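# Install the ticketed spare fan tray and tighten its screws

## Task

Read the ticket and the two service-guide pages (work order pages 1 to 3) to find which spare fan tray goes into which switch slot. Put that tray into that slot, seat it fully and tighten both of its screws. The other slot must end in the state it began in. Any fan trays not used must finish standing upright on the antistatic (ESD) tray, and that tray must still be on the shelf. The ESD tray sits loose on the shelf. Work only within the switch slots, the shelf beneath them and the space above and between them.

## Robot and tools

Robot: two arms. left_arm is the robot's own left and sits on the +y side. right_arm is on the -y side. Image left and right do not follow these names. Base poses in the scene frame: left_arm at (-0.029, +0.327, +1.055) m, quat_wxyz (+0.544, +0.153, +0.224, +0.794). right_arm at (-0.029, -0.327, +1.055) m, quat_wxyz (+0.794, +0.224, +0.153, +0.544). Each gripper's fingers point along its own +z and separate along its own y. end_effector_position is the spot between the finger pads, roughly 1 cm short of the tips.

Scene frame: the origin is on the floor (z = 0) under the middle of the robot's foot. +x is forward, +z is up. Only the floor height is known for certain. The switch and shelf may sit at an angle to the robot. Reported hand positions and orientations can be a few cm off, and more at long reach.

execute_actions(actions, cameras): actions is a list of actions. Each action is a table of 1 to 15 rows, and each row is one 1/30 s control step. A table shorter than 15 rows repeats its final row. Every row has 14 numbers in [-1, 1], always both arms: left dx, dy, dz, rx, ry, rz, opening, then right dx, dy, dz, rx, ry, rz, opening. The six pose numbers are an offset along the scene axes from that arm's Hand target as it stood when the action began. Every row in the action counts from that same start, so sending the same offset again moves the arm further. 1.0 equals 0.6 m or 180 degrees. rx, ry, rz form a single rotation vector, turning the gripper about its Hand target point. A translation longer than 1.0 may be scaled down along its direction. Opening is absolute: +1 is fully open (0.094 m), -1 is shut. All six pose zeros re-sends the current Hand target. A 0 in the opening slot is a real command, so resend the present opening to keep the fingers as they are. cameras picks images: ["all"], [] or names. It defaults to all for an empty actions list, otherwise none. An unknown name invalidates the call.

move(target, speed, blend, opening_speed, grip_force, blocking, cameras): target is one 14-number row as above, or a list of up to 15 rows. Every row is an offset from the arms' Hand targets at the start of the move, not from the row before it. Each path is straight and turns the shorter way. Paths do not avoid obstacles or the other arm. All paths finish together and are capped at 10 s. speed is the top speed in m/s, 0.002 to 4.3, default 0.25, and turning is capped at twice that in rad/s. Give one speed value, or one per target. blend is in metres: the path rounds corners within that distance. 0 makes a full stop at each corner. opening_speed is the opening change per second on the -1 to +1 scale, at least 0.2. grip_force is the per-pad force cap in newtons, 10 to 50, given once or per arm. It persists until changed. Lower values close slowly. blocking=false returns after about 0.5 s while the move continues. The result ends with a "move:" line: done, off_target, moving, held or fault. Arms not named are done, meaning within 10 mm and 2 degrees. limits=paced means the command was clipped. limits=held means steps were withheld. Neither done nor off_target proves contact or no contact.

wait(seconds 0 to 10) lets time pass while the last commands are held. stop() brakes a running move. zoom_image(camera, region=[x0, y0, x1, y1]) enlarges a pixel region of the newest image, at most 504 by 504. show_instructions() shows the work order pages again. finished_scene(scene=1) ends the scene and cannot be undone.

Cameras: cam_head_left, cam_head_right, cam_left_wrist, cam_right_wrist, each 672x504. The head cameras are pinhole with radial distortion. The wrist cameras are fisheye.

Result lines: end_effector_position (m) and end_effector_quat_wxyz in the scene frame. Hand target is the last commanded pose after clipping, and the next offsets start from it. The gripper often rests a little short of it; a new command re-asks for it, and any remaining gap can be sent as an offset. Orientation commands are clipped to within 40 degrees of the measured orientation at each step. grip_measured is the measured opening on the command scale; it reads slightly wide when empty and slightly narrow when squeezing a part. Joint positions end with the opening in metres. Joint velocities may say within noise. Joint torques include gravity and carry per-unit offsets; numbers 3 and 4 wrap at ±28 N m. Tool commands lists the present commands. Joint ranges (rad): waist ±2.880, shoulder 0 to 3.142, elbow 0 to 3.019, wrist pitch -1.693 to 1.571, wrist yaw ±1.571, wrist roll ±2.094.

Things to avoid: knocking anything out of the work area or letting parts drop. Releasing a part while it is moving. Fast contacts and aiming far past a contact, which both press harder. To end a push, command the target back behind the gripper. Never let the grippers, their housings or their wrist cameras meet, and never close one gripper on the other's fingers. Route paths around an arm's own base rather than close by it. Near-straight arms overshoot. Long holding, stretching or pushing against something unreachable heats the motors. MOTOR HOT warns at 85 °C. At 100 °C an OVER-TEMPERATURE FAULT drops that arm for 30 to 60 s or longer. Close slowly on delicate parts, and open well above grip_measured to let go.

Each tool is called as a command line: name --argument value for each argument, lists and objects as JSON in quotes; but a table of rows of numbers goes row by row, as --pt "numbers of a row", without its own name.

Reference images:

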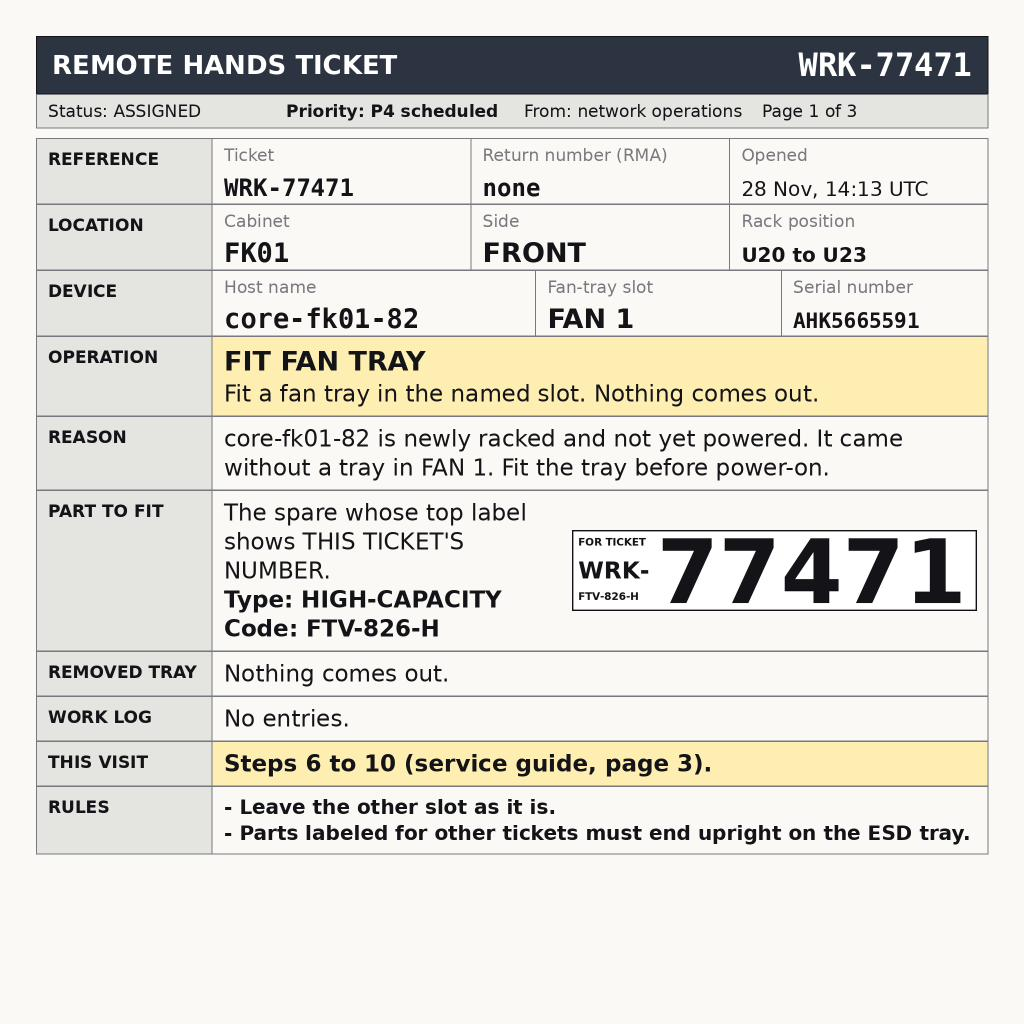

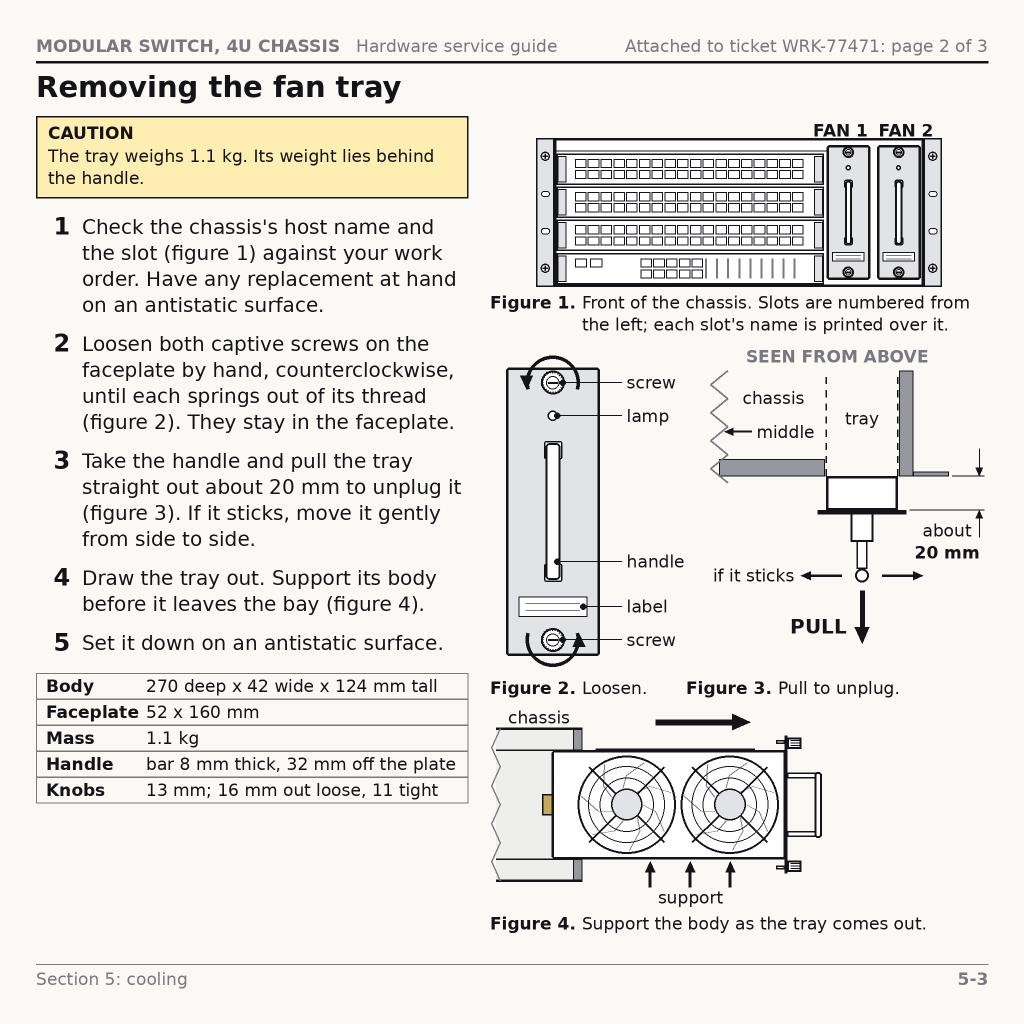

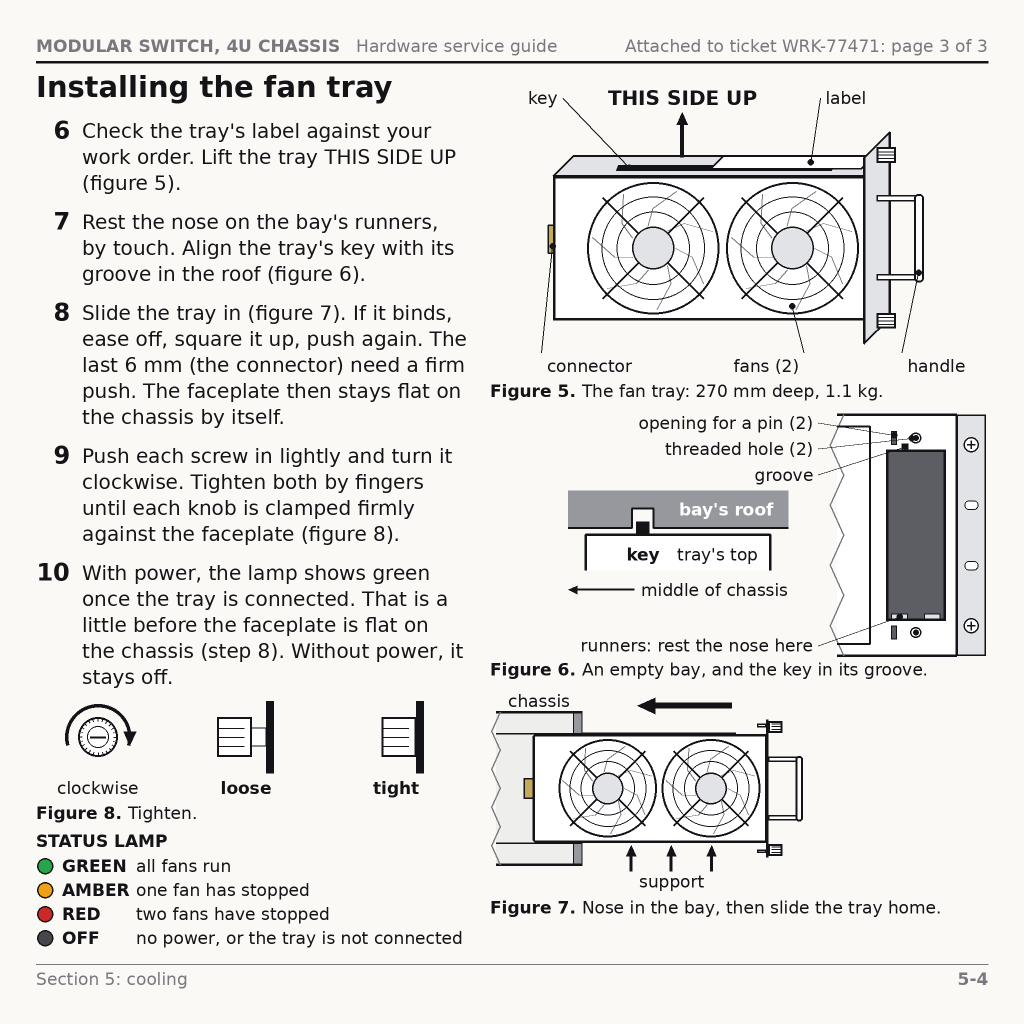

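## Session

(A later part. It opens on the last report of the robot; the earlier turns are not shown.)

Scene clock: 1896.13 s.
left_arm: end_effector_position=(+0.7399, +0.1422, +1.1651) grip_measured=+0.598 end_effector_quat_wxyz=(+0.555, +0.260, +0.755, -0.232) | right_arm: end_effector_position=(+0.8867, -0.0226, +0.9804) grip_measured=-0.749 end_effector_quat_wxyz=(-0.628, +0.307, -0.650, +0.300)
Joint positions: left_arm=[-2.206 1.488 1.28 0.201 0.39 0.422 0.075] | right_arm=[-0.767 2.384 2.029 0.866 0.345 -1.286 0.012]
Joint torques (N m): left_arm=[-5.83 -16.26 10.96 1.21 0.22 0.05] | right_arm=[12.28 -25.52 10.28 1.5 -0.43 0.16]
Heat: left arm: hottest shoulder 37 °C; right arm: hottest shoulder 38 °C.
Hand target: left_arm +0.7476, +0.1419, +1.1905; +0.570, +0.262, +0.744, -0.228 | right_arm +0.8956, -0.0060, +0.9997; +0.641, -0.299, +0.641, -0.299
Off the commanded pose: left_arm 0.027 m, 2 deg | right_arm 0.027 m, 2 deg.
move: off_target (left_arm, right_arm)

move --target '[0,0,0,0,0,0,0.6,0.02,-0.02,0.0,0.55,0,0,-1]' --speed 0.45

move --target '[0,0,0,0,0,0,0.6,0.0,0.0,0.0,0,0,0,-0.5]' --opening_speed 1.0 --cameras '["cam_right_wrist"]'

Scene clock: 1910.70 s.
left_arm: end_effector_position=(+0.7399, +0.1422, +1.1651) grip_measured=+0.598 end_effector_quat_wxyz=(+0.555, +0.260, +0.755, -0.232) | right_arm: end_effector_position=(+0.8874, -0.0134, +0.9803) grip_measured=-0.749 end_effector_quat_wxyz=(+0.633, +0.281, +0.661, +0.287)
Joint positions: left_arm=[-2.206 1.488 1.28 0.201 0.39 0.422 0.075] | right_arm=[-0.762 2.391 2.042 0.848 0.324 0.43 0.012]
Joint torques (N m): left_arm=[-5.83 -16.26 10.95 1.22 0.22 0.05] | right_arm=[10.4 -25.93 11.21 1.06 -0.16 0.21]
Heat: left arm: hottest shoulder 37 °C; right arm: hottest shoulder 39 °C.
Hand target: left_arm +0.7476, +0.1419, +1.1905; +0.570, +0.262, +0.744, -0.228 | right_arm +0.9076, -0.0180, +0.9997; +0.643, +0.293, +0.644, +0.293
Off the commanded pose: left_arm 0.027 m, 2 deg | right_arm 0.028 m, 3 deg.
move: off_target (left_arm, right_arm)

Scene clock: 1911.60 s.
left_arm: end_effector_position=(+0.7399, +0.1422, +1.1651) grip_measured=+0.598 end_effector_quat_wxyz=(+0.555, +0.260, +0.755, -0.232) | right_arm: end_effector_position=(+0.8897, -0.0144, +0.9811) grip_measured=-0.503 end_effector_quat_wxyz=(+0.632, +0.287, +0.661, +0.287)
Joint positions: left_arm=[-2.206 1.488 1.28 0.201 0.39 0.422 0.075] | right_arm=[-0.762 2.392 2.051 0.838 0.332 0.438 0.023]
Joint torques (N m): left_arm=[-5.83 -16.26 10.96 1.21 0.23 0.04] | right_arm=[10.34 -25.93 10.82 1.36 -0.51 0.16]
Heat: left arm: hottest shoulder 37 °C; right arm: hottest shoulder 38 °C.
Hand target: left_arm +0.7476, +0.1419, +1.1905; +0.570, +0.262, +0.744, -0.228 | right_arm +0.9077, -0.0181, +0.9997; +0.643, +0.293, +0.644, +0.293
Off the commanded pose: left_arm 0.027 m, 2 deg | right_arm 0.026 m, 3 deg.
move: off_target (left_arm, right_arm)
Images, in order (width x height): cam_right_wrist 672x504.

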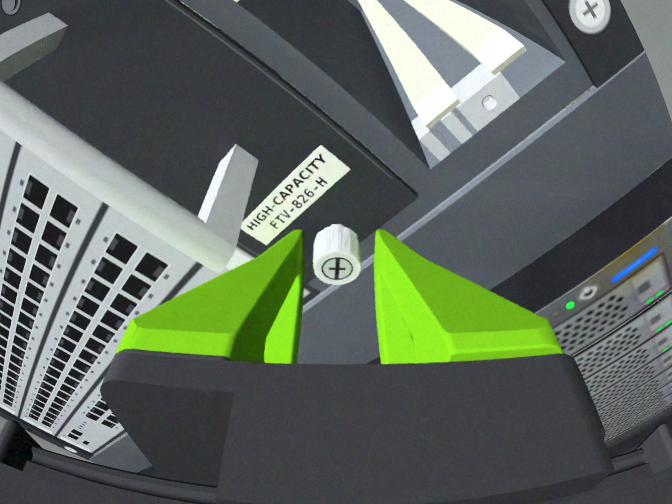

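move --target '[0,0,0,0,0,0,0.6,-0.003,-0.008,0.0,-0.55,0,0,-0.5]' --speed 0.45 --cameras '["cam_right_wrist"]'

Scene clock: 1920.23 s.
left_arm: end_effector_position=(+0.7399, +0.1422, +1.1651) grip_measured=+0.598 end_effector_quat_wxyz=(+0.555, +0.260, +0.755, -0.232) | right_arm: end_effector_position=(+0.8894, -0.0208, +0.9752) grip_measured=-0.502 end_effector_quat_wxyz=(-0.623, +0.301, -0.660, +0.293)
Joint positions: left_arm=[-2.206 1.488 1.28 0.201 0.39 0.422 0.075] | right_arm=[-0.765 2.395 2.051 0.838 0.362 -1.262 0.023]
Joint torques (N m): left_arm=[-5.83 -16.26 10.96 1.21 0.23 0.05] | right_arm=[10.29 -27.05 9.32 1.83 -2.02 0.01]
Heat: left arm: hottest shoulder 37 °C; right arm: hottest shoulder 38 °C.
Hand target: left_arm +0.7476, +0.1419, +1.1905; +0.570, +0.262, +0.744, -0.228 | right_arm +0.9059, -0.0229, +0.9996; +0.641, -0.299, +0.641, -0.299
Off the commanded pose: left_arm 0.027 m, 2 deg | right_arm 0.030 m, 3 deg.
move: off_target (left_arm, right_arm)
Images, in order (width x height): cam_right_wrist 672x504.

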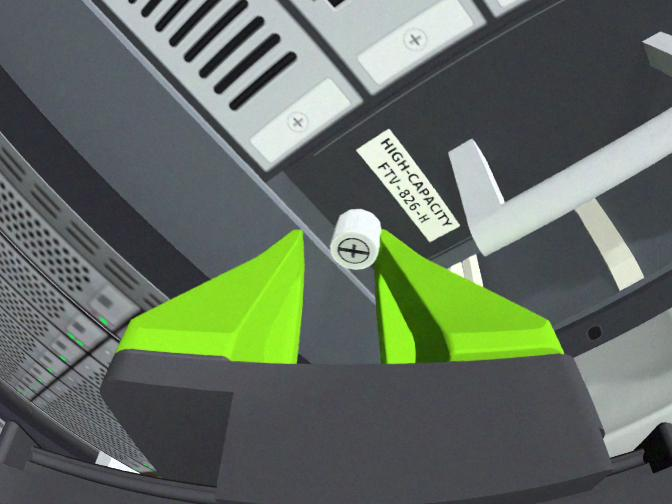

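move --pt "0 0 0 0 0 0 0.6 0.0 0.0 0.004 0 0 0 -1" --pt "0 0 0 0 0 0 0.6 0.005 0.008 0.004 0.55 0 0 -1" --pt "0 0 0 0 0 0 0.6 0.002 0.008 0.004 0.55 0 0 -0.5" --pt "0 0 0 0 0 0 0.6 0.0 0 0.006 0 0 0 -0.5" --speed 0.6 --cameras '["cam_right_wrist"]'

Scene clock: 1934.13 s.
left_arm: end_effector_position=(+0.7399, +0.1422, +1.1651) grip_measured=+0.598 end_effector_quat_wxyz=(+0.555, +0.260, +0.755, -0.232) | right_arm: end_effector_position=(+0.8896, -0.0226, +0.9726) grip_measured=-0.502 end_effector_quat_wxyz=(-0.620, +0.298, -0.663, +0.295)
Joint positions: left_arm=[-2.206 1.488 1.28 0.201 0.39 0.422 0.075] | right_arm=[-0.766 2.399 2.055 0.838 0.371 -1.257 0.023]
Joint torques (N m): left_arm=[-5.77 -16.26 10.97 1.24 0.22 0.05] | right_arm=[10.52 -27.99 8.57 1.8 -2.36 -0.01]
Heat: left arm: hottest shoulder 37 °C; right arm: hottest shoulder 38 °C.
Hand target: left_arm +0.7476, +0.1419, +1.1905; +0.570, +0.262, +0.744, -0.228 | right_arm +0.9059, -0.0229, +1.0033; +0.641, -0.299, +0.641, -0.299
Off the commanded pose: left_arm 0.027 m, 2 deg | right_arm 0.035 m, 4 deg.
move: off_target (left_arm, right_arm); target 3's new opening was sent with right_arm's hand 0.031 m and 4 deg from that target
Images, in order (width x height): cam_right_wrist 672x504.

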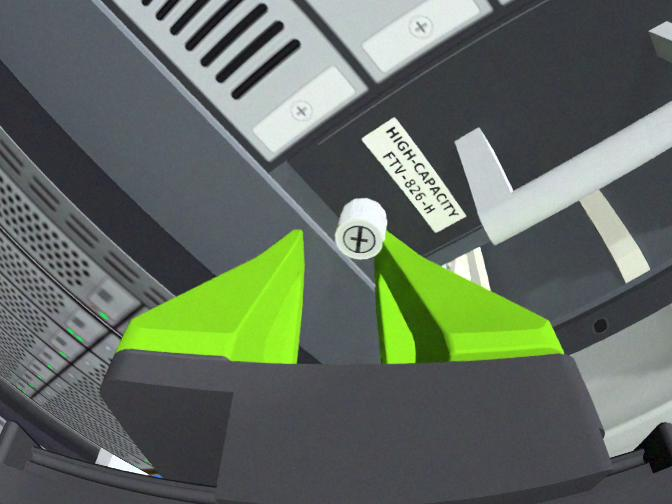

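zoom_image --camera "cam_right_wrist" --region '[250, 140, 430, 290]'

Scaled by 2.800 from the camera's 672x504 image, which has a finer 960x720 frame.

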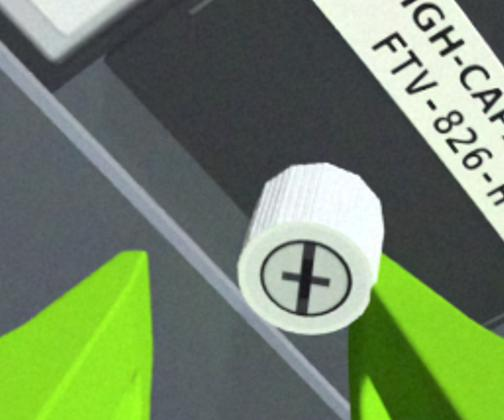

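move --target '[0,0,0,0,0,0,0.6,-0.045,0.0,-0.006,0,0,0,-0.4]' --speed 0.08

Scene clock: 1954.87 s.
left_arm: end_effector_position=(+0.7399, +0.1422, +1.1651) grip_measured=+0.598 end_effector_quat_wxyz=(+0.555, +0.260, +0.755, -0.232) | right_arm: end_effector_position=(+0.8773, -0.0233, +0.9726) grip_measured=-0.402 end_effector_quat_wxyz=(-0.628, +0.308, -0.650, +0.296)
Joint positions: left_arm=[-2.206 1.488 1.28 0.201 0.39 0.422 0.075] | right_arm=[-0.769 2.378 1.989 0.893 0.338 -1.279 0.028]
Joint torques (N m): left_arm=[-5.83 -16.26 10.96 1.21 0.22 0.05] | right_arm=[11.28 -28.34 5.03 2.71 -0.53 0.15]
Heat: left arm: hottest shoulder 37 °C; right arm: hottest shoulder 40 °C.
Hand target: left_arm +0.7476, +0.1419, +1.1905; +0.570, +0.262, +0.744, -0.228 | right_arm +0.8789, -0.0230, +0.9997; +0.641, -0.299, +0.641, -0.299
Off the commanded pose: left_arm 0.027 m, 2 deg | right_arm 0.027 m, 2 deg.
move: off_target (left_arm, right_arm)

move --target '[0,0,0,0,0,0,0.6,0.004,0.003,0.02,0,0,0,-0.4]' --speed 0.08 --cameras '["cam_right_wrist"]'

zoom_image --camera "cam_right_wrist" --region '[250, 140, 430, 290]'

Scene clock: 1966.13 s.
left_arm: end_effector_position=(+0.7399, +0.1422, +1.1651) grip_measured=+0.598 end_effector_quat_wxyz=(+0.555, +0.260, +0.755, -0.232) | right_arm: end_effector_position=(+0.8812, -0.0276, +0.9851) grip_measured=-0.402 end_effector_quat_wxyz=(-0.631, +0.304, -0.647, +0.300)
Joint positions: left_arm=[-2.206 1.488 1.28 0.201 0.39 0.422 0.075] | right_arm=[-0.769 2.361 1.986 0.894 0.34 -1.283 0.028]
Joint torques (N m): left_arm=[-5.77 -16.26 10.96 1.21 0.23 0.05] | right_arm=[11.87 -28.75 5.15 2.04 -0.35 0.16]
Heat: left arm: hottest shoulder 37 °C; right arm: hottest shoulder 40 °C.
Hand target: left_arm +0.7476, +0.1419, +1.1905; +0.570, +0.262, +0.744, -0.228 | right_arm +0.8814, -0.0213, +1.0119; +0.641, -0.299, +0.641, -0.299
Off the commanded pose: left_arm 0.027 m, 2 deg | right_arm 0.027 m, 1 deg.
move: off_target (left_arm, right_arm)
Images, in order (width x height): cam_right_wrist 672x504.

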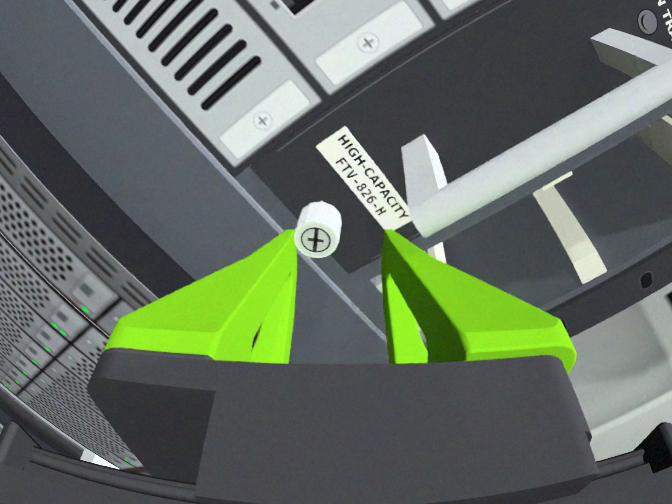

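Scaled by 2.800 from the camera's 672x504 image, which has a finer 960x720 frame.

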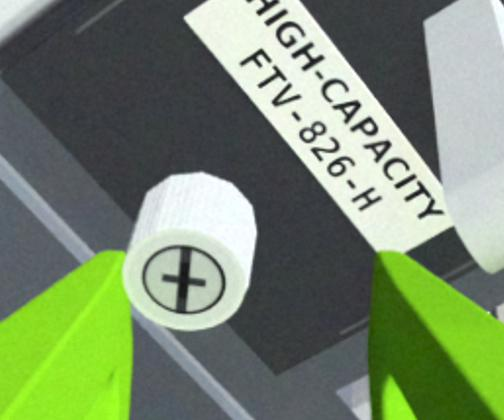

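move --pt "0 0 0 0 0 0 0.6 0 0.00 0.0 0 0 0 -1" --pt "0 0 0 0 0 0 0.6 0.04 0.0 -0.008 0 0 0 -1" --speed 0.1 --opening_speed 0.8 --cameras '["cam_right_wrist"]'

zoom_image --camera "cam_right_wrist" --region '[250, 140, 430, 290]'

Scene clock: 1975.10 s.
left_arm: end_effector_position=(+0.7399, +0.1422, +1.1651) grip_measured=+0.598 end_effector_quat_wxyz=(+0.555, +0.260, +0.755, -0.232) | right_arm: end_effector_position=(+0.8796, -0.0243, +0.9800) grip_measured=-0.795 end_effector_quat_wxyz=(-0.625, +0.312, -0.651, +0.297)
Joint positions: left_arm=[-2.206 1.488 1.28 0.201 0.39 0.422 0.075] | right_arm=[-0.767 2.361 1.983 0.876 0.341 -1.285 0.01]
Joint torques (N m): left_arm=[-5.77 -16.26 10.96 1.22 0.23 0.04] | right_arm=[10.64 -25.76 12.14 0.57 -0.9 0.23]
Heat: left arm: hottest shoulder 37 °C; right arm: hottest shoulder 40 °C.
Hand target: left_arm +0.7476, +0.1419, +1.1905; +0.570, +0.262, +0.744, -0.228 | right_arm +0.9053, -0.0210, +1.0071; +0.641, -0.299, +0.641, -0.299
Off the commanded pose: left_arm 0.027 m, 2 deg | right_arm 0.038 m, 3 deg.
move: off_target (left_arm, right_arm)
Images, in order (width x height): cam_right_wrist 672x504.

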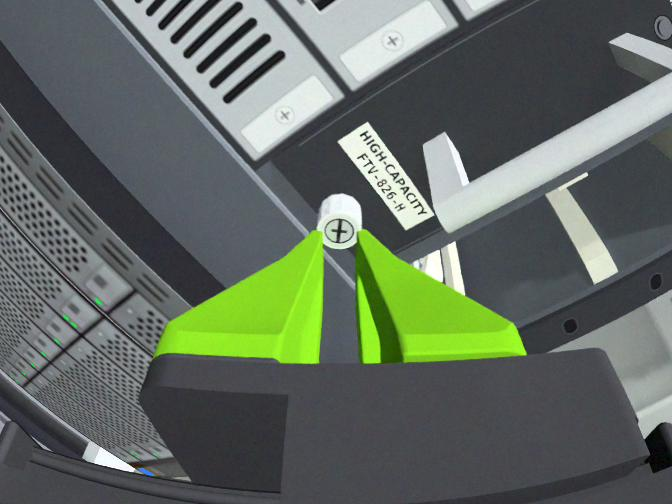

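Scaled by 2.800 from the camera's 672x504 image, which has a finer 960x720 frame.

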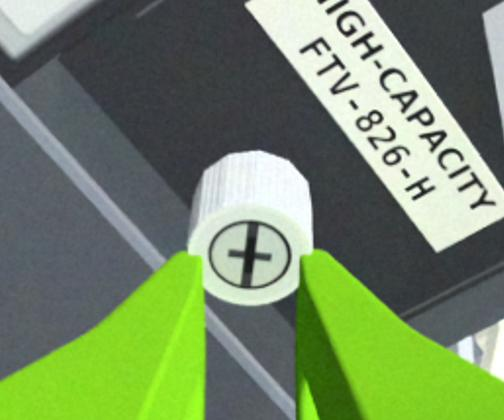

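move --target '[0,0,0,0,0,0,0.6,0.01,0.0,0.0,0.55,0,0,-1]' --speed 0.5 --cameras '["cam_right_wrist","cam_left_wrist"]'

zoom_image --camera "cam_right_wrist" --region '[250, 140, 430, 290]'

zoom_image --camera "cam_left_wrist" --region '[310, 60, 430, 240]'

Scene clock: 1984.00 s.
left_arm: end_effector_position=(+0.7399, +0.1422, +1.1651) grip_measured=+0.598 end_effector_quat_wxyz=(+0.555, +0.260, +0.755, -0.232) | right_arm: end_effector_position=(+0.8801, -0.0113, +0.9789) grip_measured=-0.795 end_effector_quat_wxyz=(+0.627, +0.283, +0.667, +0.287)
Joint positions: left_arm=[-2.206 1.488 1.28 0.201 0.39 0.422 0.075] | right_arm=[-0.757 2.374 2.006 0.851 0.331 0.435 0.01]
Joint torques (N m): left_arm=[-5.83 -16.26 10.96 1.22 0.22 0.04] | right_arm=[9.7 -26.05 12.42 0.83 -0.51 0.2]
Heat: left arm: hottest shoulder 37 °C; right arm: hottest shoulder 40 °C.
Hand target: left_arm +0.7476, +0.1419, +1.1905; +0.570, +0.262, +0.744, -0.228 | right_arm +0.9112, -0.0210, +1.0069; +0.644, +0.293, +0.644, +0.293
Off the commanded pose: left_arm 0.027 m, 2 deg | right_arm 0.043 m, 4 deg.
move: off_target (left_arm, right_arm)
Images, in order (width x height): cam_left_wrist 672x504, cam_right_wrist 672x504.

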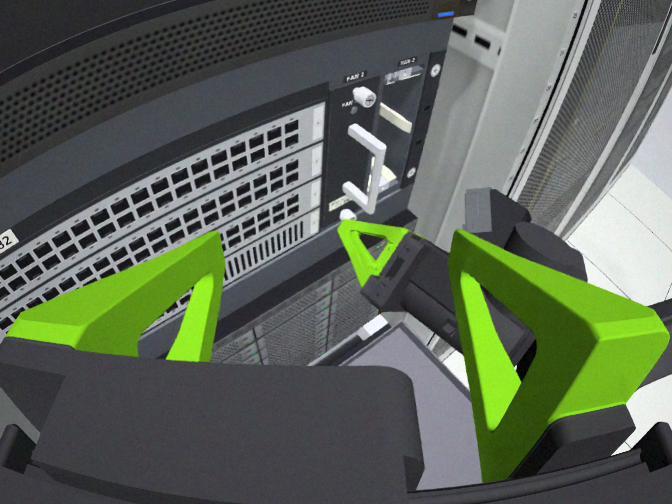

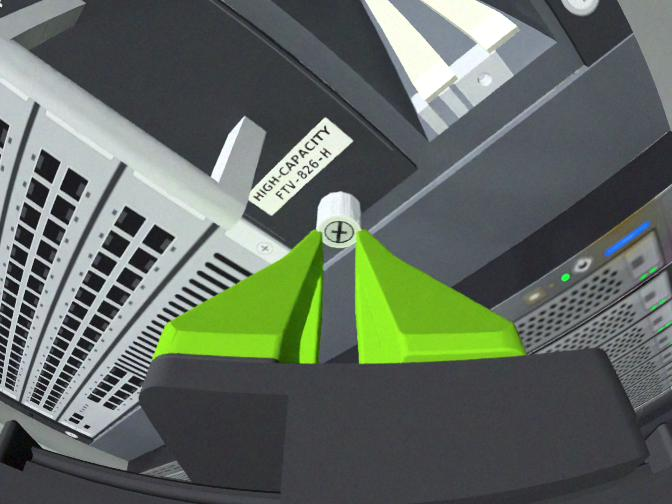

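Scaled by 2.800 from the camera's 672x504 image, which has a finer 960x720 frame.

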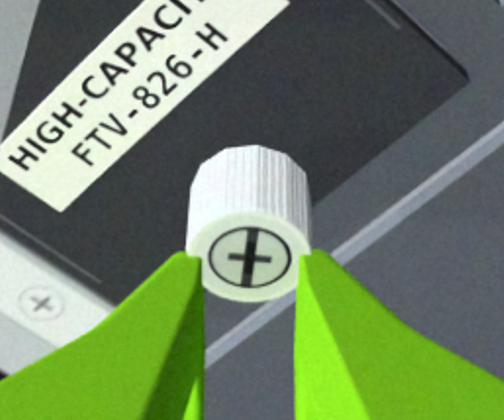

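Scaled by 2.800 from the camera's 672x504 image, which has a finer 960x720 frame.

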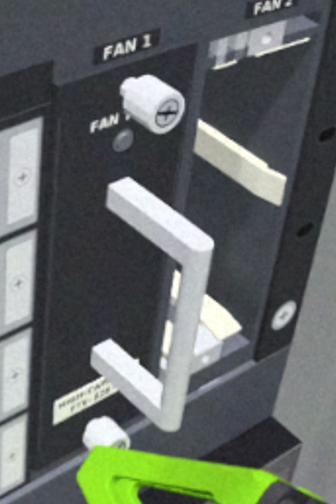

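zoom_image --camera "cam_left_wrist" --region '[325, 190, 375, 235]'

zoom_image --camera "cam_left_wrist" --region '[340, 70, 390, 115]'

Scaled by 10.080 from the camera's 672x504 image, which has a finer 960x720 frame.

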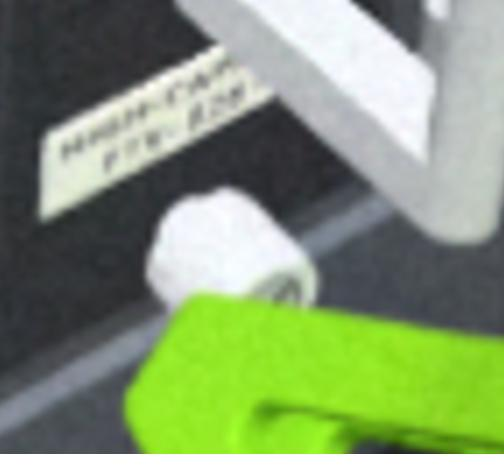

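Scaled by 10.080 from the camera's 672x504 image, which has a finer 960x720 frame.

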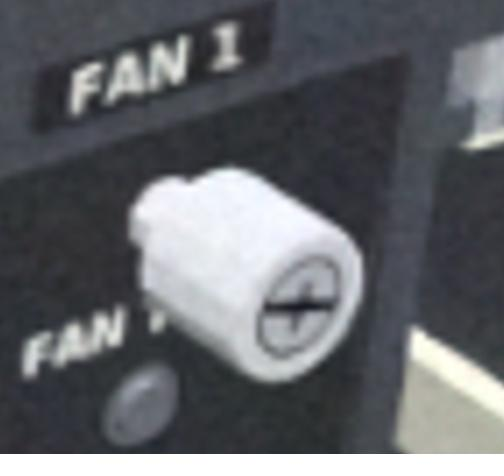

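move --pt "0 0 0 0 0 0 0.6 -0.01 -0.006 0.0 0 0 0 -0.5" --pt "0 0 0 0 0 0 0.6 -0.012 -0.012 0.0 -0.55 0 0 -0.5" --speed 0.5 --cameras '["cam_right_wrist","cam_left_wrist"]'

zoom_image --camera "cam_right_wrist" --region '[250, 140, 430, 290]'

zoom_image --camera "cam_left_wrist" --region '[325, 190, 375, 235]'

Scene clock: 2007.77 s.
left_arm: end_effector_position=(+0.7399, +0.1422, +1.1651) grip_measured=+0.598 end_effector_quat_wxyz=(+0.555, +0.260, +0.755, -0.232) | right_arm: end_effector_position=(+0.8844, -0.0116, +0.9836) grip_measured=-0.502 end_effector_quat_wxyz=(-0.630, +0.315, -0.650, +0.284)
Joint positions: left_arm=[-2.206 1.488 1.28 0.201 0.39 0.422 0.075] | right_arm=[-0.757 2.374 2.02 0.841 0.328 -1.272 0.023]
Joint torques (N m): left_arm=[-5.77 -16.26 10.96 1.21 0.23 0.04] | right_arm=[9.41 -27.16 9.2 1.95 -0.62 0.16]
Heat: left arm: hottest shoulder 37 °C; right arm: hottest shoulder 38 °C.
Hand target: left_arm +0.7476, +0.1419, +1.1905; +0.570, +0.262, +0.744, -0.228 | right_arm +0.9040, -0.0281, +1.0069; +0.641, -0.299, +0.641, -0.299
Off the commanded pose: left_arm 0.027 m, 2 deg | right_arm 0.035 m, 3 deg.
move: off_target (left_arm, right_arm)
Images, in order (width x height): cam_left_wrist 672x504, cam_right_wrist 672x504.

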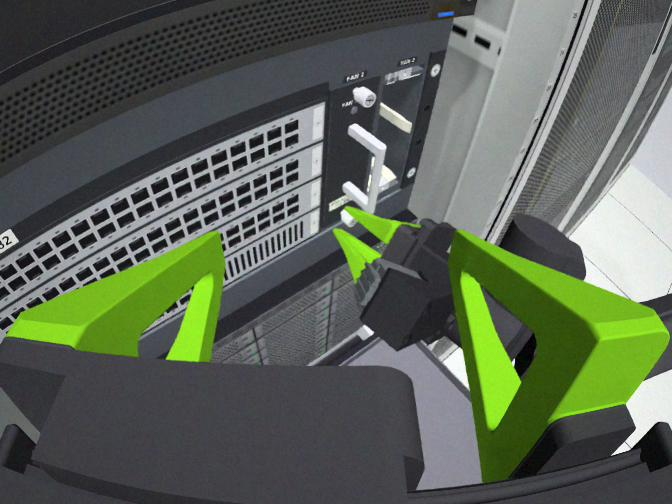

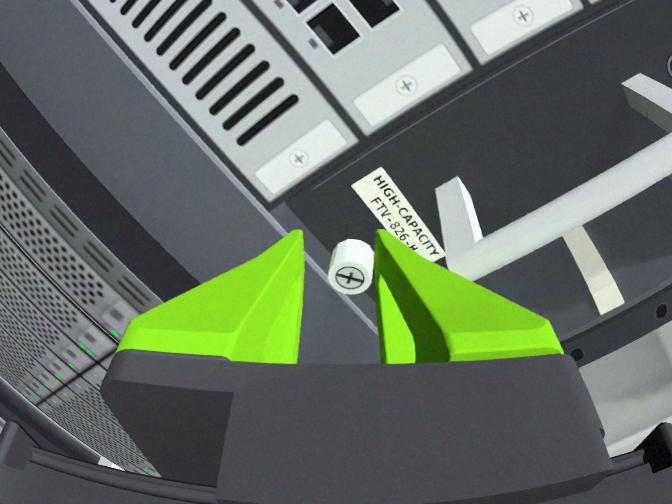

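Scaled by 2.800 from the camera's 672x504 image, which has a finer 960x720 frame.

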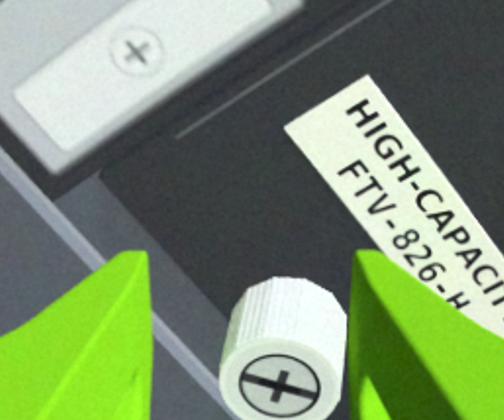

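Scaled by 10.080 from the camera's 672x504 image, which has a finer 960x720 frame.

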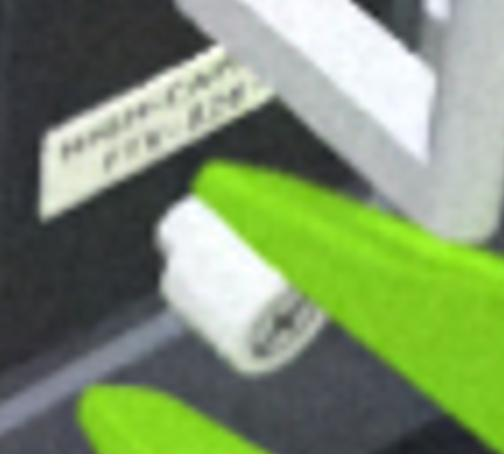

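move --pt "0 0 0 0 0 0 0.6 -0.03 -0.02 -0.008 0 0 0 -0.4" --speed 0.1

Scene clock: 2030.30 s.
left_arm: end_effector_position=(+0.7399, +0.1422, +1.1651) grip_measured=+0.598 end_effector_quat_wxyz=(+0.555, +0.260, +0.755, -0.232) | right_arm: end_effector_position=(+0.8769, -0.0145, +0.9859) grip_measured=-0.402 end_effector_quat_wxyz=(-0.636, +0.312, -0.646, +0.285)
Joint positions: left_arm=[-2.206 1.488 1.28 0.201 0.39 0.422 0.075] | right_arm=[-0.758 2.358 1.979 0.881 0.321 -1.273 0.028]
Joint torques (N m): left_arm=[-5.83 -16.26 10.96 1.21 0.22 0.04] | right_arm=[8.64 -28.57 5.08 2.67 -0.63 0.2]
Heat: left arm: hottest shoulder 37 °C; right arm: hottest shoulder 37 °C.
Hand target: left_arm +0.7476, +0.1419, +1.1905; +0.570, +0.262, +0.744, -0.228 | right_arm +0.8861, -0.0404, +1.0021; +0.641, -0.299, +0.641, -0.299
Off the commanded pose: left_arm 0.027 m, 2 deg | right_arm 0.032 m, 2 deg.
move: off_target (left_arm, right_arm)

move --pt "0 0 0 0 0 0 0.6 0.003 -0.015 -0.006 0 0 0 -0.4" --speed 0.1

Scene clock: 2035.20 s.
left_arm: end_effector_position=(+0.7399, +0.1422, +1.1651) grip_measured=+0.598 end_effector_quat_wxyz=(+0.555, +0.260, +0.755, -0.232) | right_arm: end_effector_position=(+0.8797, -0.0263, +0.9812) grip_measured=-0.402 end_effector_quat_wxyz=(-0.634, +0.314, -0.645, +0.288)
Joint positions: left_arm=[-2.206 1.488 1.28 0.201 0.39 0.422 0.075] | right_arm=[-0.774 2.355 1.971 0.884 0.31 -1.273 0.028]
Joint torques (N m): left_arm=[-5.83 -16.32 10.96 1.21 0.22 0.05] | right_arm=[8.7 -28.51 5.12 2.66 -0.63 0.27]
Heat: left arm: hottest shoulder 37 °C; right arm: hottest shoulder 38 °C.
Hand target: left_arm +0.7476, +0.1419, +1.1905; +0.570, +0.262, +0.744, -0.228 | right_arm +0.8878, -0.0492, +0.9986; +0.641, -0.299, +0.640, -0.299
Off the commanded pose: left_arm 0.027 m, 2 deg | right_arm 0.030 m, 2 deg.
move: off_target (left_arm, right_arm)

move --pt "0 0 0 0 0 0 0.6 0.0 0.008 0.0 0 0 0 -1" --opening_speed 0.6 --cameras '["cam_right_wrist"]'

zoom_image --camera "cam_right_wrist" --region '[250, 140, 430, 290]'

Scene clock: 2042.63 s.
left_arm: end_effector_position=(+0.7399, +0.1422, +1.1651) grip_measured=+0.598 end_effector_quat_wxyz=(+0.555, +0.260, +0.755, -0.232) | right_arm: end_effector_position=(+0.8792, -0.0258, +0.9805) grip_measured=-0.794 end_effector_quat_wxyz=(-0.634, +0.315, -0.645, +0.288)
Joint positions: left_arm=[-2.206 1.488 1.28 0.201 0.39 0.422 0.075] | right_arm=[-0.774 2.355 1.97 0.884 0.307 -1.273 0.01]
Joint torques (N m): left_arm=[-5.83 -16.21 10.96 1.22 0.23 0.05] | right_arm=[9.23 -28.16 5.74 2.59 -0.31 0.25]
Heat: left arm: hottest shoulder 37 °C; right arm: hottest shoulder 37 °C.
Hand target: left_arm +0.7476, +0.1419, +1.1905; +0.570, +0.262, +0.744, -0.228 | right_arm +0.8878, -0.0443, +0.9984; +0.641, -0.299, +0.640, -0.299
Off the commanded pose: left_arm 0.027 m, 2 deg | right_arm 0.027 m, 2 deg.
move: off_target (left_arm, right_arm)
Images, in order (width x height): cam_right_wrist 672x504.

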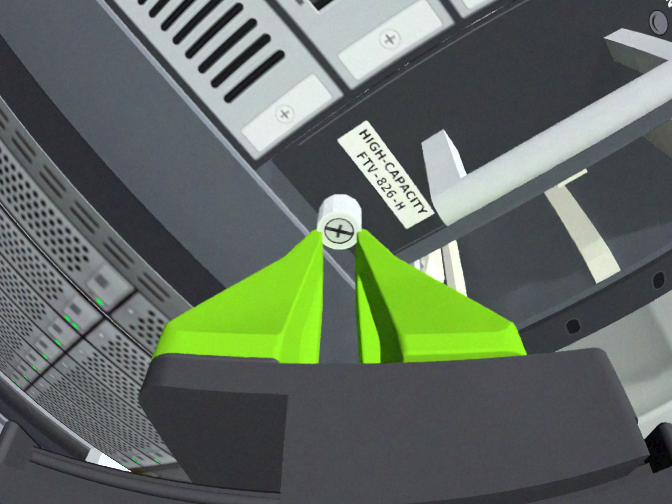

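Scaled by 2.800 from the camera's 672x504 image, which has a finer 960x720 frame.

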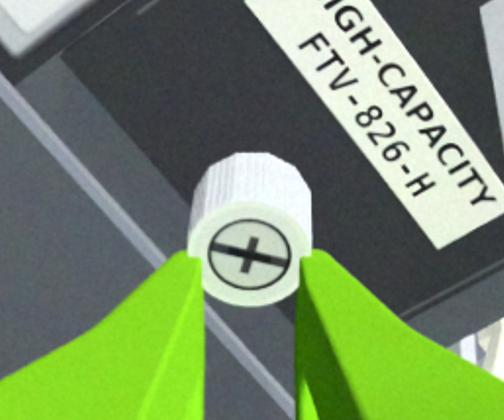

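move --pt "0 0 0 0 0 0 0.6 0.0 0.0 0.0 0 0 0 -0.5" --pt "0 0 0 0 0 0 0.6 0.016 0.0 0.0 0 0 0 -0.5" --speed 0.1 --cameras '["cam_right_wrist"]'

zoom_image --camera "cam_right_wrist" --region '[250, 140, 430, 290]'

Scene clock: 2052.50 s.
left_arm: end_effector_position=(+0.7399, +0.1422, +1.1651) grip_measured=+0.598 end_effector_quat_wxyz=(+0.555, +0.260, +0.755, -0.232) | right_arm: end_effector_position=(+0.8793, -0.0260, +0.9808) grip_measured=-0.502 end_effector_quat_wxyz=(-0.634, +0.315, -0.645, +0.288)
Joint positions: left_arm=[-2.206 1.488 1.28 0.201 0.39 0.422 0.075] | right_arm=[-0.774 2.355 1.97 0.884 0.308 -1.273 0.023]
Joint torques (N m): left_arm=[-5.83 -16.32 10.96 1.21 0.22 0.05] | right_arm=[8.88 -27.11 8.36 1.63 -0.5 0.27]
Heat: left arm: hottest shoulder 37 °C; right arm: hottest shoulder 37 °C.
Hand target: left_arm +0.7476, +0.1419, +1.1905; +0.570, +0.262, +0.744, -0.228 | right_arm +0.8974, -0.0444, +0.9986; +0.641, -0.299, +0.640, -0.299
Off the commanded pose: left_arm 0.027 m, 2 deg | right_arm 0.031 m, 2 deg.
move: off_target (left_arm, right_arm)
Images, in order (width x height): cam_right_wrist 672x504.

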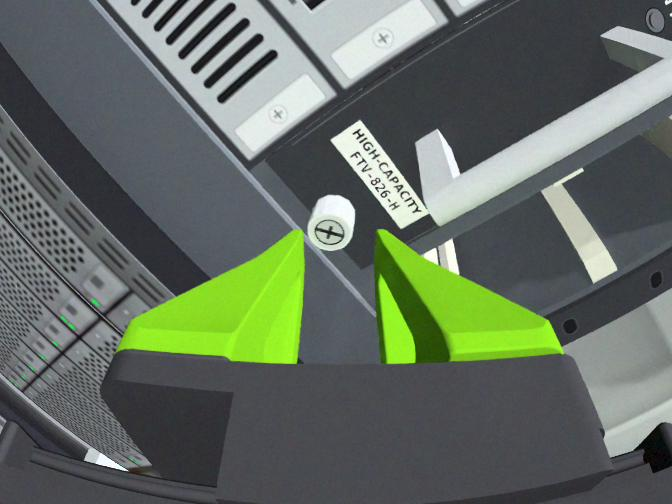

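Scaled by 2.800 from the camera's 672x504 image, which has a finer 960x720 frame.

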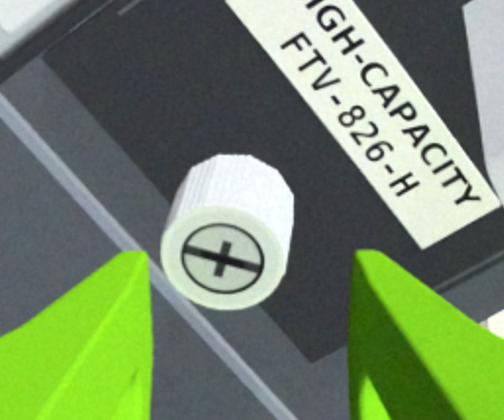

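move --pt "0 0 0 0 0 0 0.6 0.013 0.0 0.0 0 0 0 -0.45" --speed 0.1

Scene clock: 2056.93 s.
left_arm: end_effector_position=(+0.7399, +0.1422, +1.1651) grip_measured=+0.598 end_effector_quat_wxyz=(+0.555, +0.260, +0.755, -0.232) | right_arm: end_effector_position=(+0.8834, -0.0259, +0.9840) grip_measured=-0.453 end_effector_quat_wxyz=(-0.634, +0.315, -0.645, +0.288)
Joint positions: left_arm=[-2.206 1.488 1.28 0.201 0.39 0.422 0.075] | right_arm=[-0.774 2.355 1.984 0.868 0.308 -1.273 0.026]
Joint torques (N m): left_arm=[-5.77 -16.26 10.96 1.22 0.22 0.05] | right_arm=[8.59 -26.46 9.92 1.35 -0.62 0.27]
Heat: left arm: hottest shoulder 37 °C; right arm: hottest shoulder 37 °C.
Hand target: left_arm +0.7476, +0.1419, +1.1905; +0.570, +0.262, +0.744, -0.228 | right_arm +0.9053, -0.0444, +0.9987; +0.641, -0.299, +0.640, -0.299
Off the commanded pose: left_arm 0.027 m, 2 deg | right_arm 0.032 m, 3 deg.
move: off_target (left_arm, right_arm)

move --pt "0 0 0 0 0 0 0.6 0.0 0.008 -0.002 0 0 0 -1" --pt "0 0 0 0 0 0 0.6 0.045 0.008 -0.002 0 0 0 -1" --speed 0.15 --cameras '["cam_left_wrist"]'

zoom_image --camera "cam_left_wrist" --region '[325, 190, 375, 235]'

Scene clock: 2064.93 s.
left_arm: end_effector_position=(+0.7399, +0.1422, +1.1651) grip_measured=+0.598 end_effector_quat_wxyz=(+0.555, +0.260, +0.755, -0.232) | right_arm: end_effector_position=(+0.8852, -0.0237, +0.9787) grip_measured=-0.776 end_effector_quat_wxyz=(-0.630, +0.316, -0.649, +0.286)
Joint positions: left_arm=[-2.206 1.488 1.28 0.201 0.39 0.422 0.075] | right_arm=[-0.774 2.366 2.002 0.851 0.314 -1.268 0.011]
Joint torques (N m): left_arm=[-5.83 -16.26 10.96 1.22 0.22 0.05] | right_arm=[8.29 -24.7 15.49 -0.29 -1.08 0.24]
Heat: left arm: hottest shoulder 37 °C; right arm: hottest shoulder 37 °C.
Hand target: left_arm +0.7476, +0.1419, +1.1905; +0.570, +0.262, +0.744, -0.228 | right_arm +0.9323, -0.0396, +0.9974; +0.641, -0.299, +0.640, -0.299
Off the commanded pose: left_arm 0.027 m, 2 deg | right_arm 0.053 m, 3 deg.
move: off_target (left_arm, right_arm)
Images, in order (width x height): cam_left_wrist 672x504.

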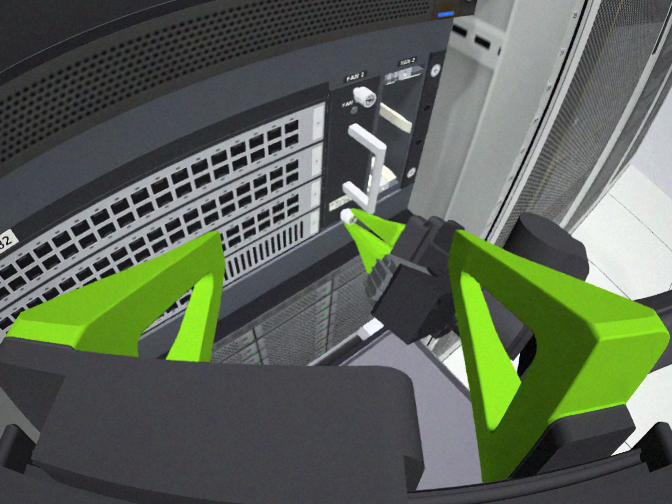

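Scaled by 10.080 from the camera's 672x504 image, which has a finer 960x720 frame.

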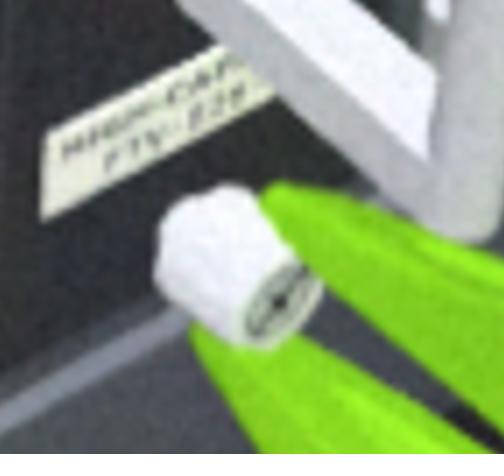

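move --target '[0,0,0,0,0,0,0.6,0.0,0.01,0.0,0.58,0,0,-1]' --speed 0.5 --cameras '["cam_right_wrist","cam_left_wrist"]'

zoom_image --camera "cam_left_wrist" --region '[325, 190, 375, 235]'

zoom_image --camera "cam_right_wrist" --region '[250, 140, 430, 290]'

Scene clock: 2073.97 s.
left_arm: end_effector_position=(+0.7399, +0.1422, +1.1651) grip_measured=+0.598 end_effector_quat_wxyz=(+0.555, +0.260, +0.755, -0.232) | right_arm: end_effector_position=(+0.8850, -0.0120, +0.9786) grip_measured=-0.776 end_effector_quat_wxyz=(+0.613, +0.316, +0.648, +0.322)
Joint positions: left_arm=[-2.206 1.488 1.28 0.201 0.39 0.422 0.075] | right_arm=[-0.761 2.387 2.031 0.846 0.322 0.542 0.011]
Joint torques (N m): left_arm=[-5.77 -16.26 10.96 1.22 0.22 0.05] | right_arm=[8 -25.41 14.69 -0.44 -1.13 0.18]
Heat: left arm: hottest shoulder 37 °C; right arm: hottest shoulder 39 °C.
Hand target: left_arm +0.7476, +0.1419, +1.1905; +0.570, +0.262, +0.744, -0.228 | right_arm +0.9323, -0.0338, +0.9972; +0.629, +0.324, +0.629, +0.323
Off the commanded pose: left_arm 0.027 m, 2 deg | right_arm 0.055 m, 3 deg.
move: off_target (left_arm, right_arm)
Images, in order (width x height): cam_left_wrist 672x504, cam_right_wrist 672x504.

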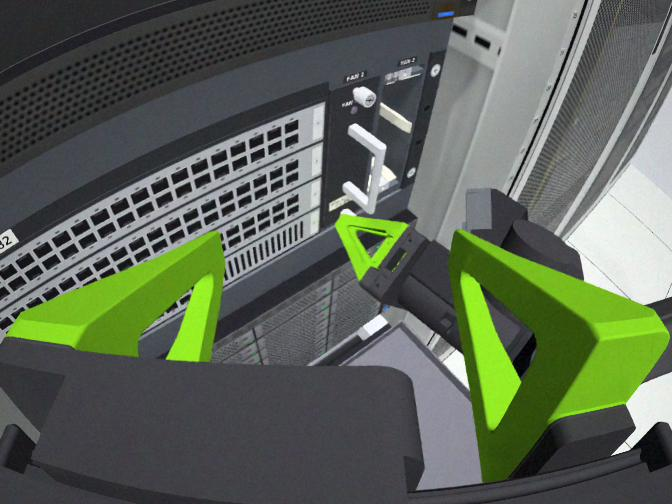

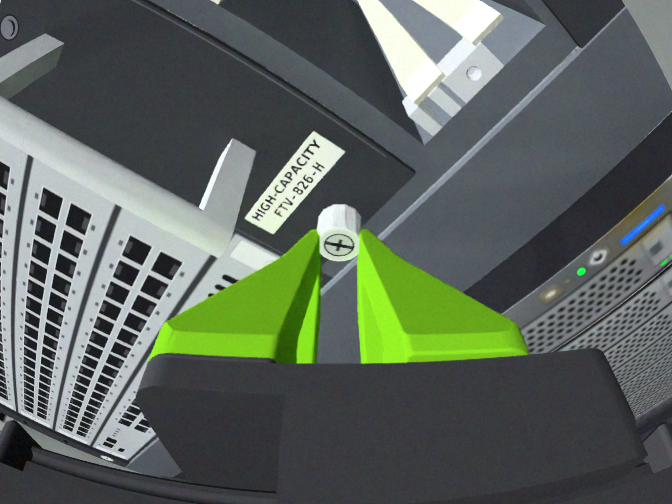

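Scaled by 10.080 from the camera's 672x504 image, which has a finer 960x720 frame.

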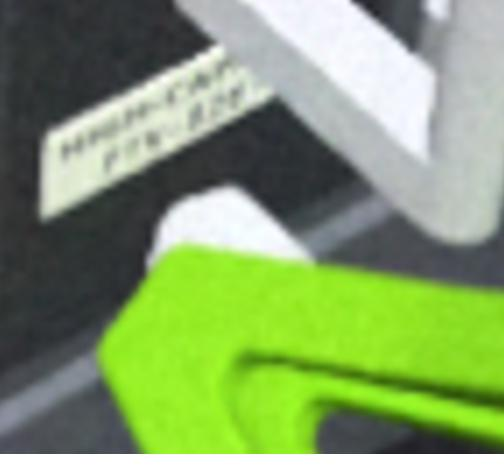

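Scaled by 2.800 from the camera's 672x504 image, which has a finer 960x720 frame.

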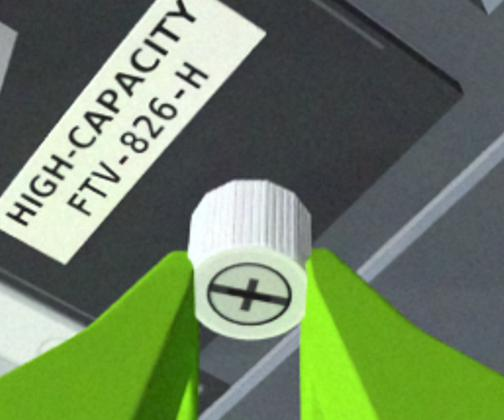

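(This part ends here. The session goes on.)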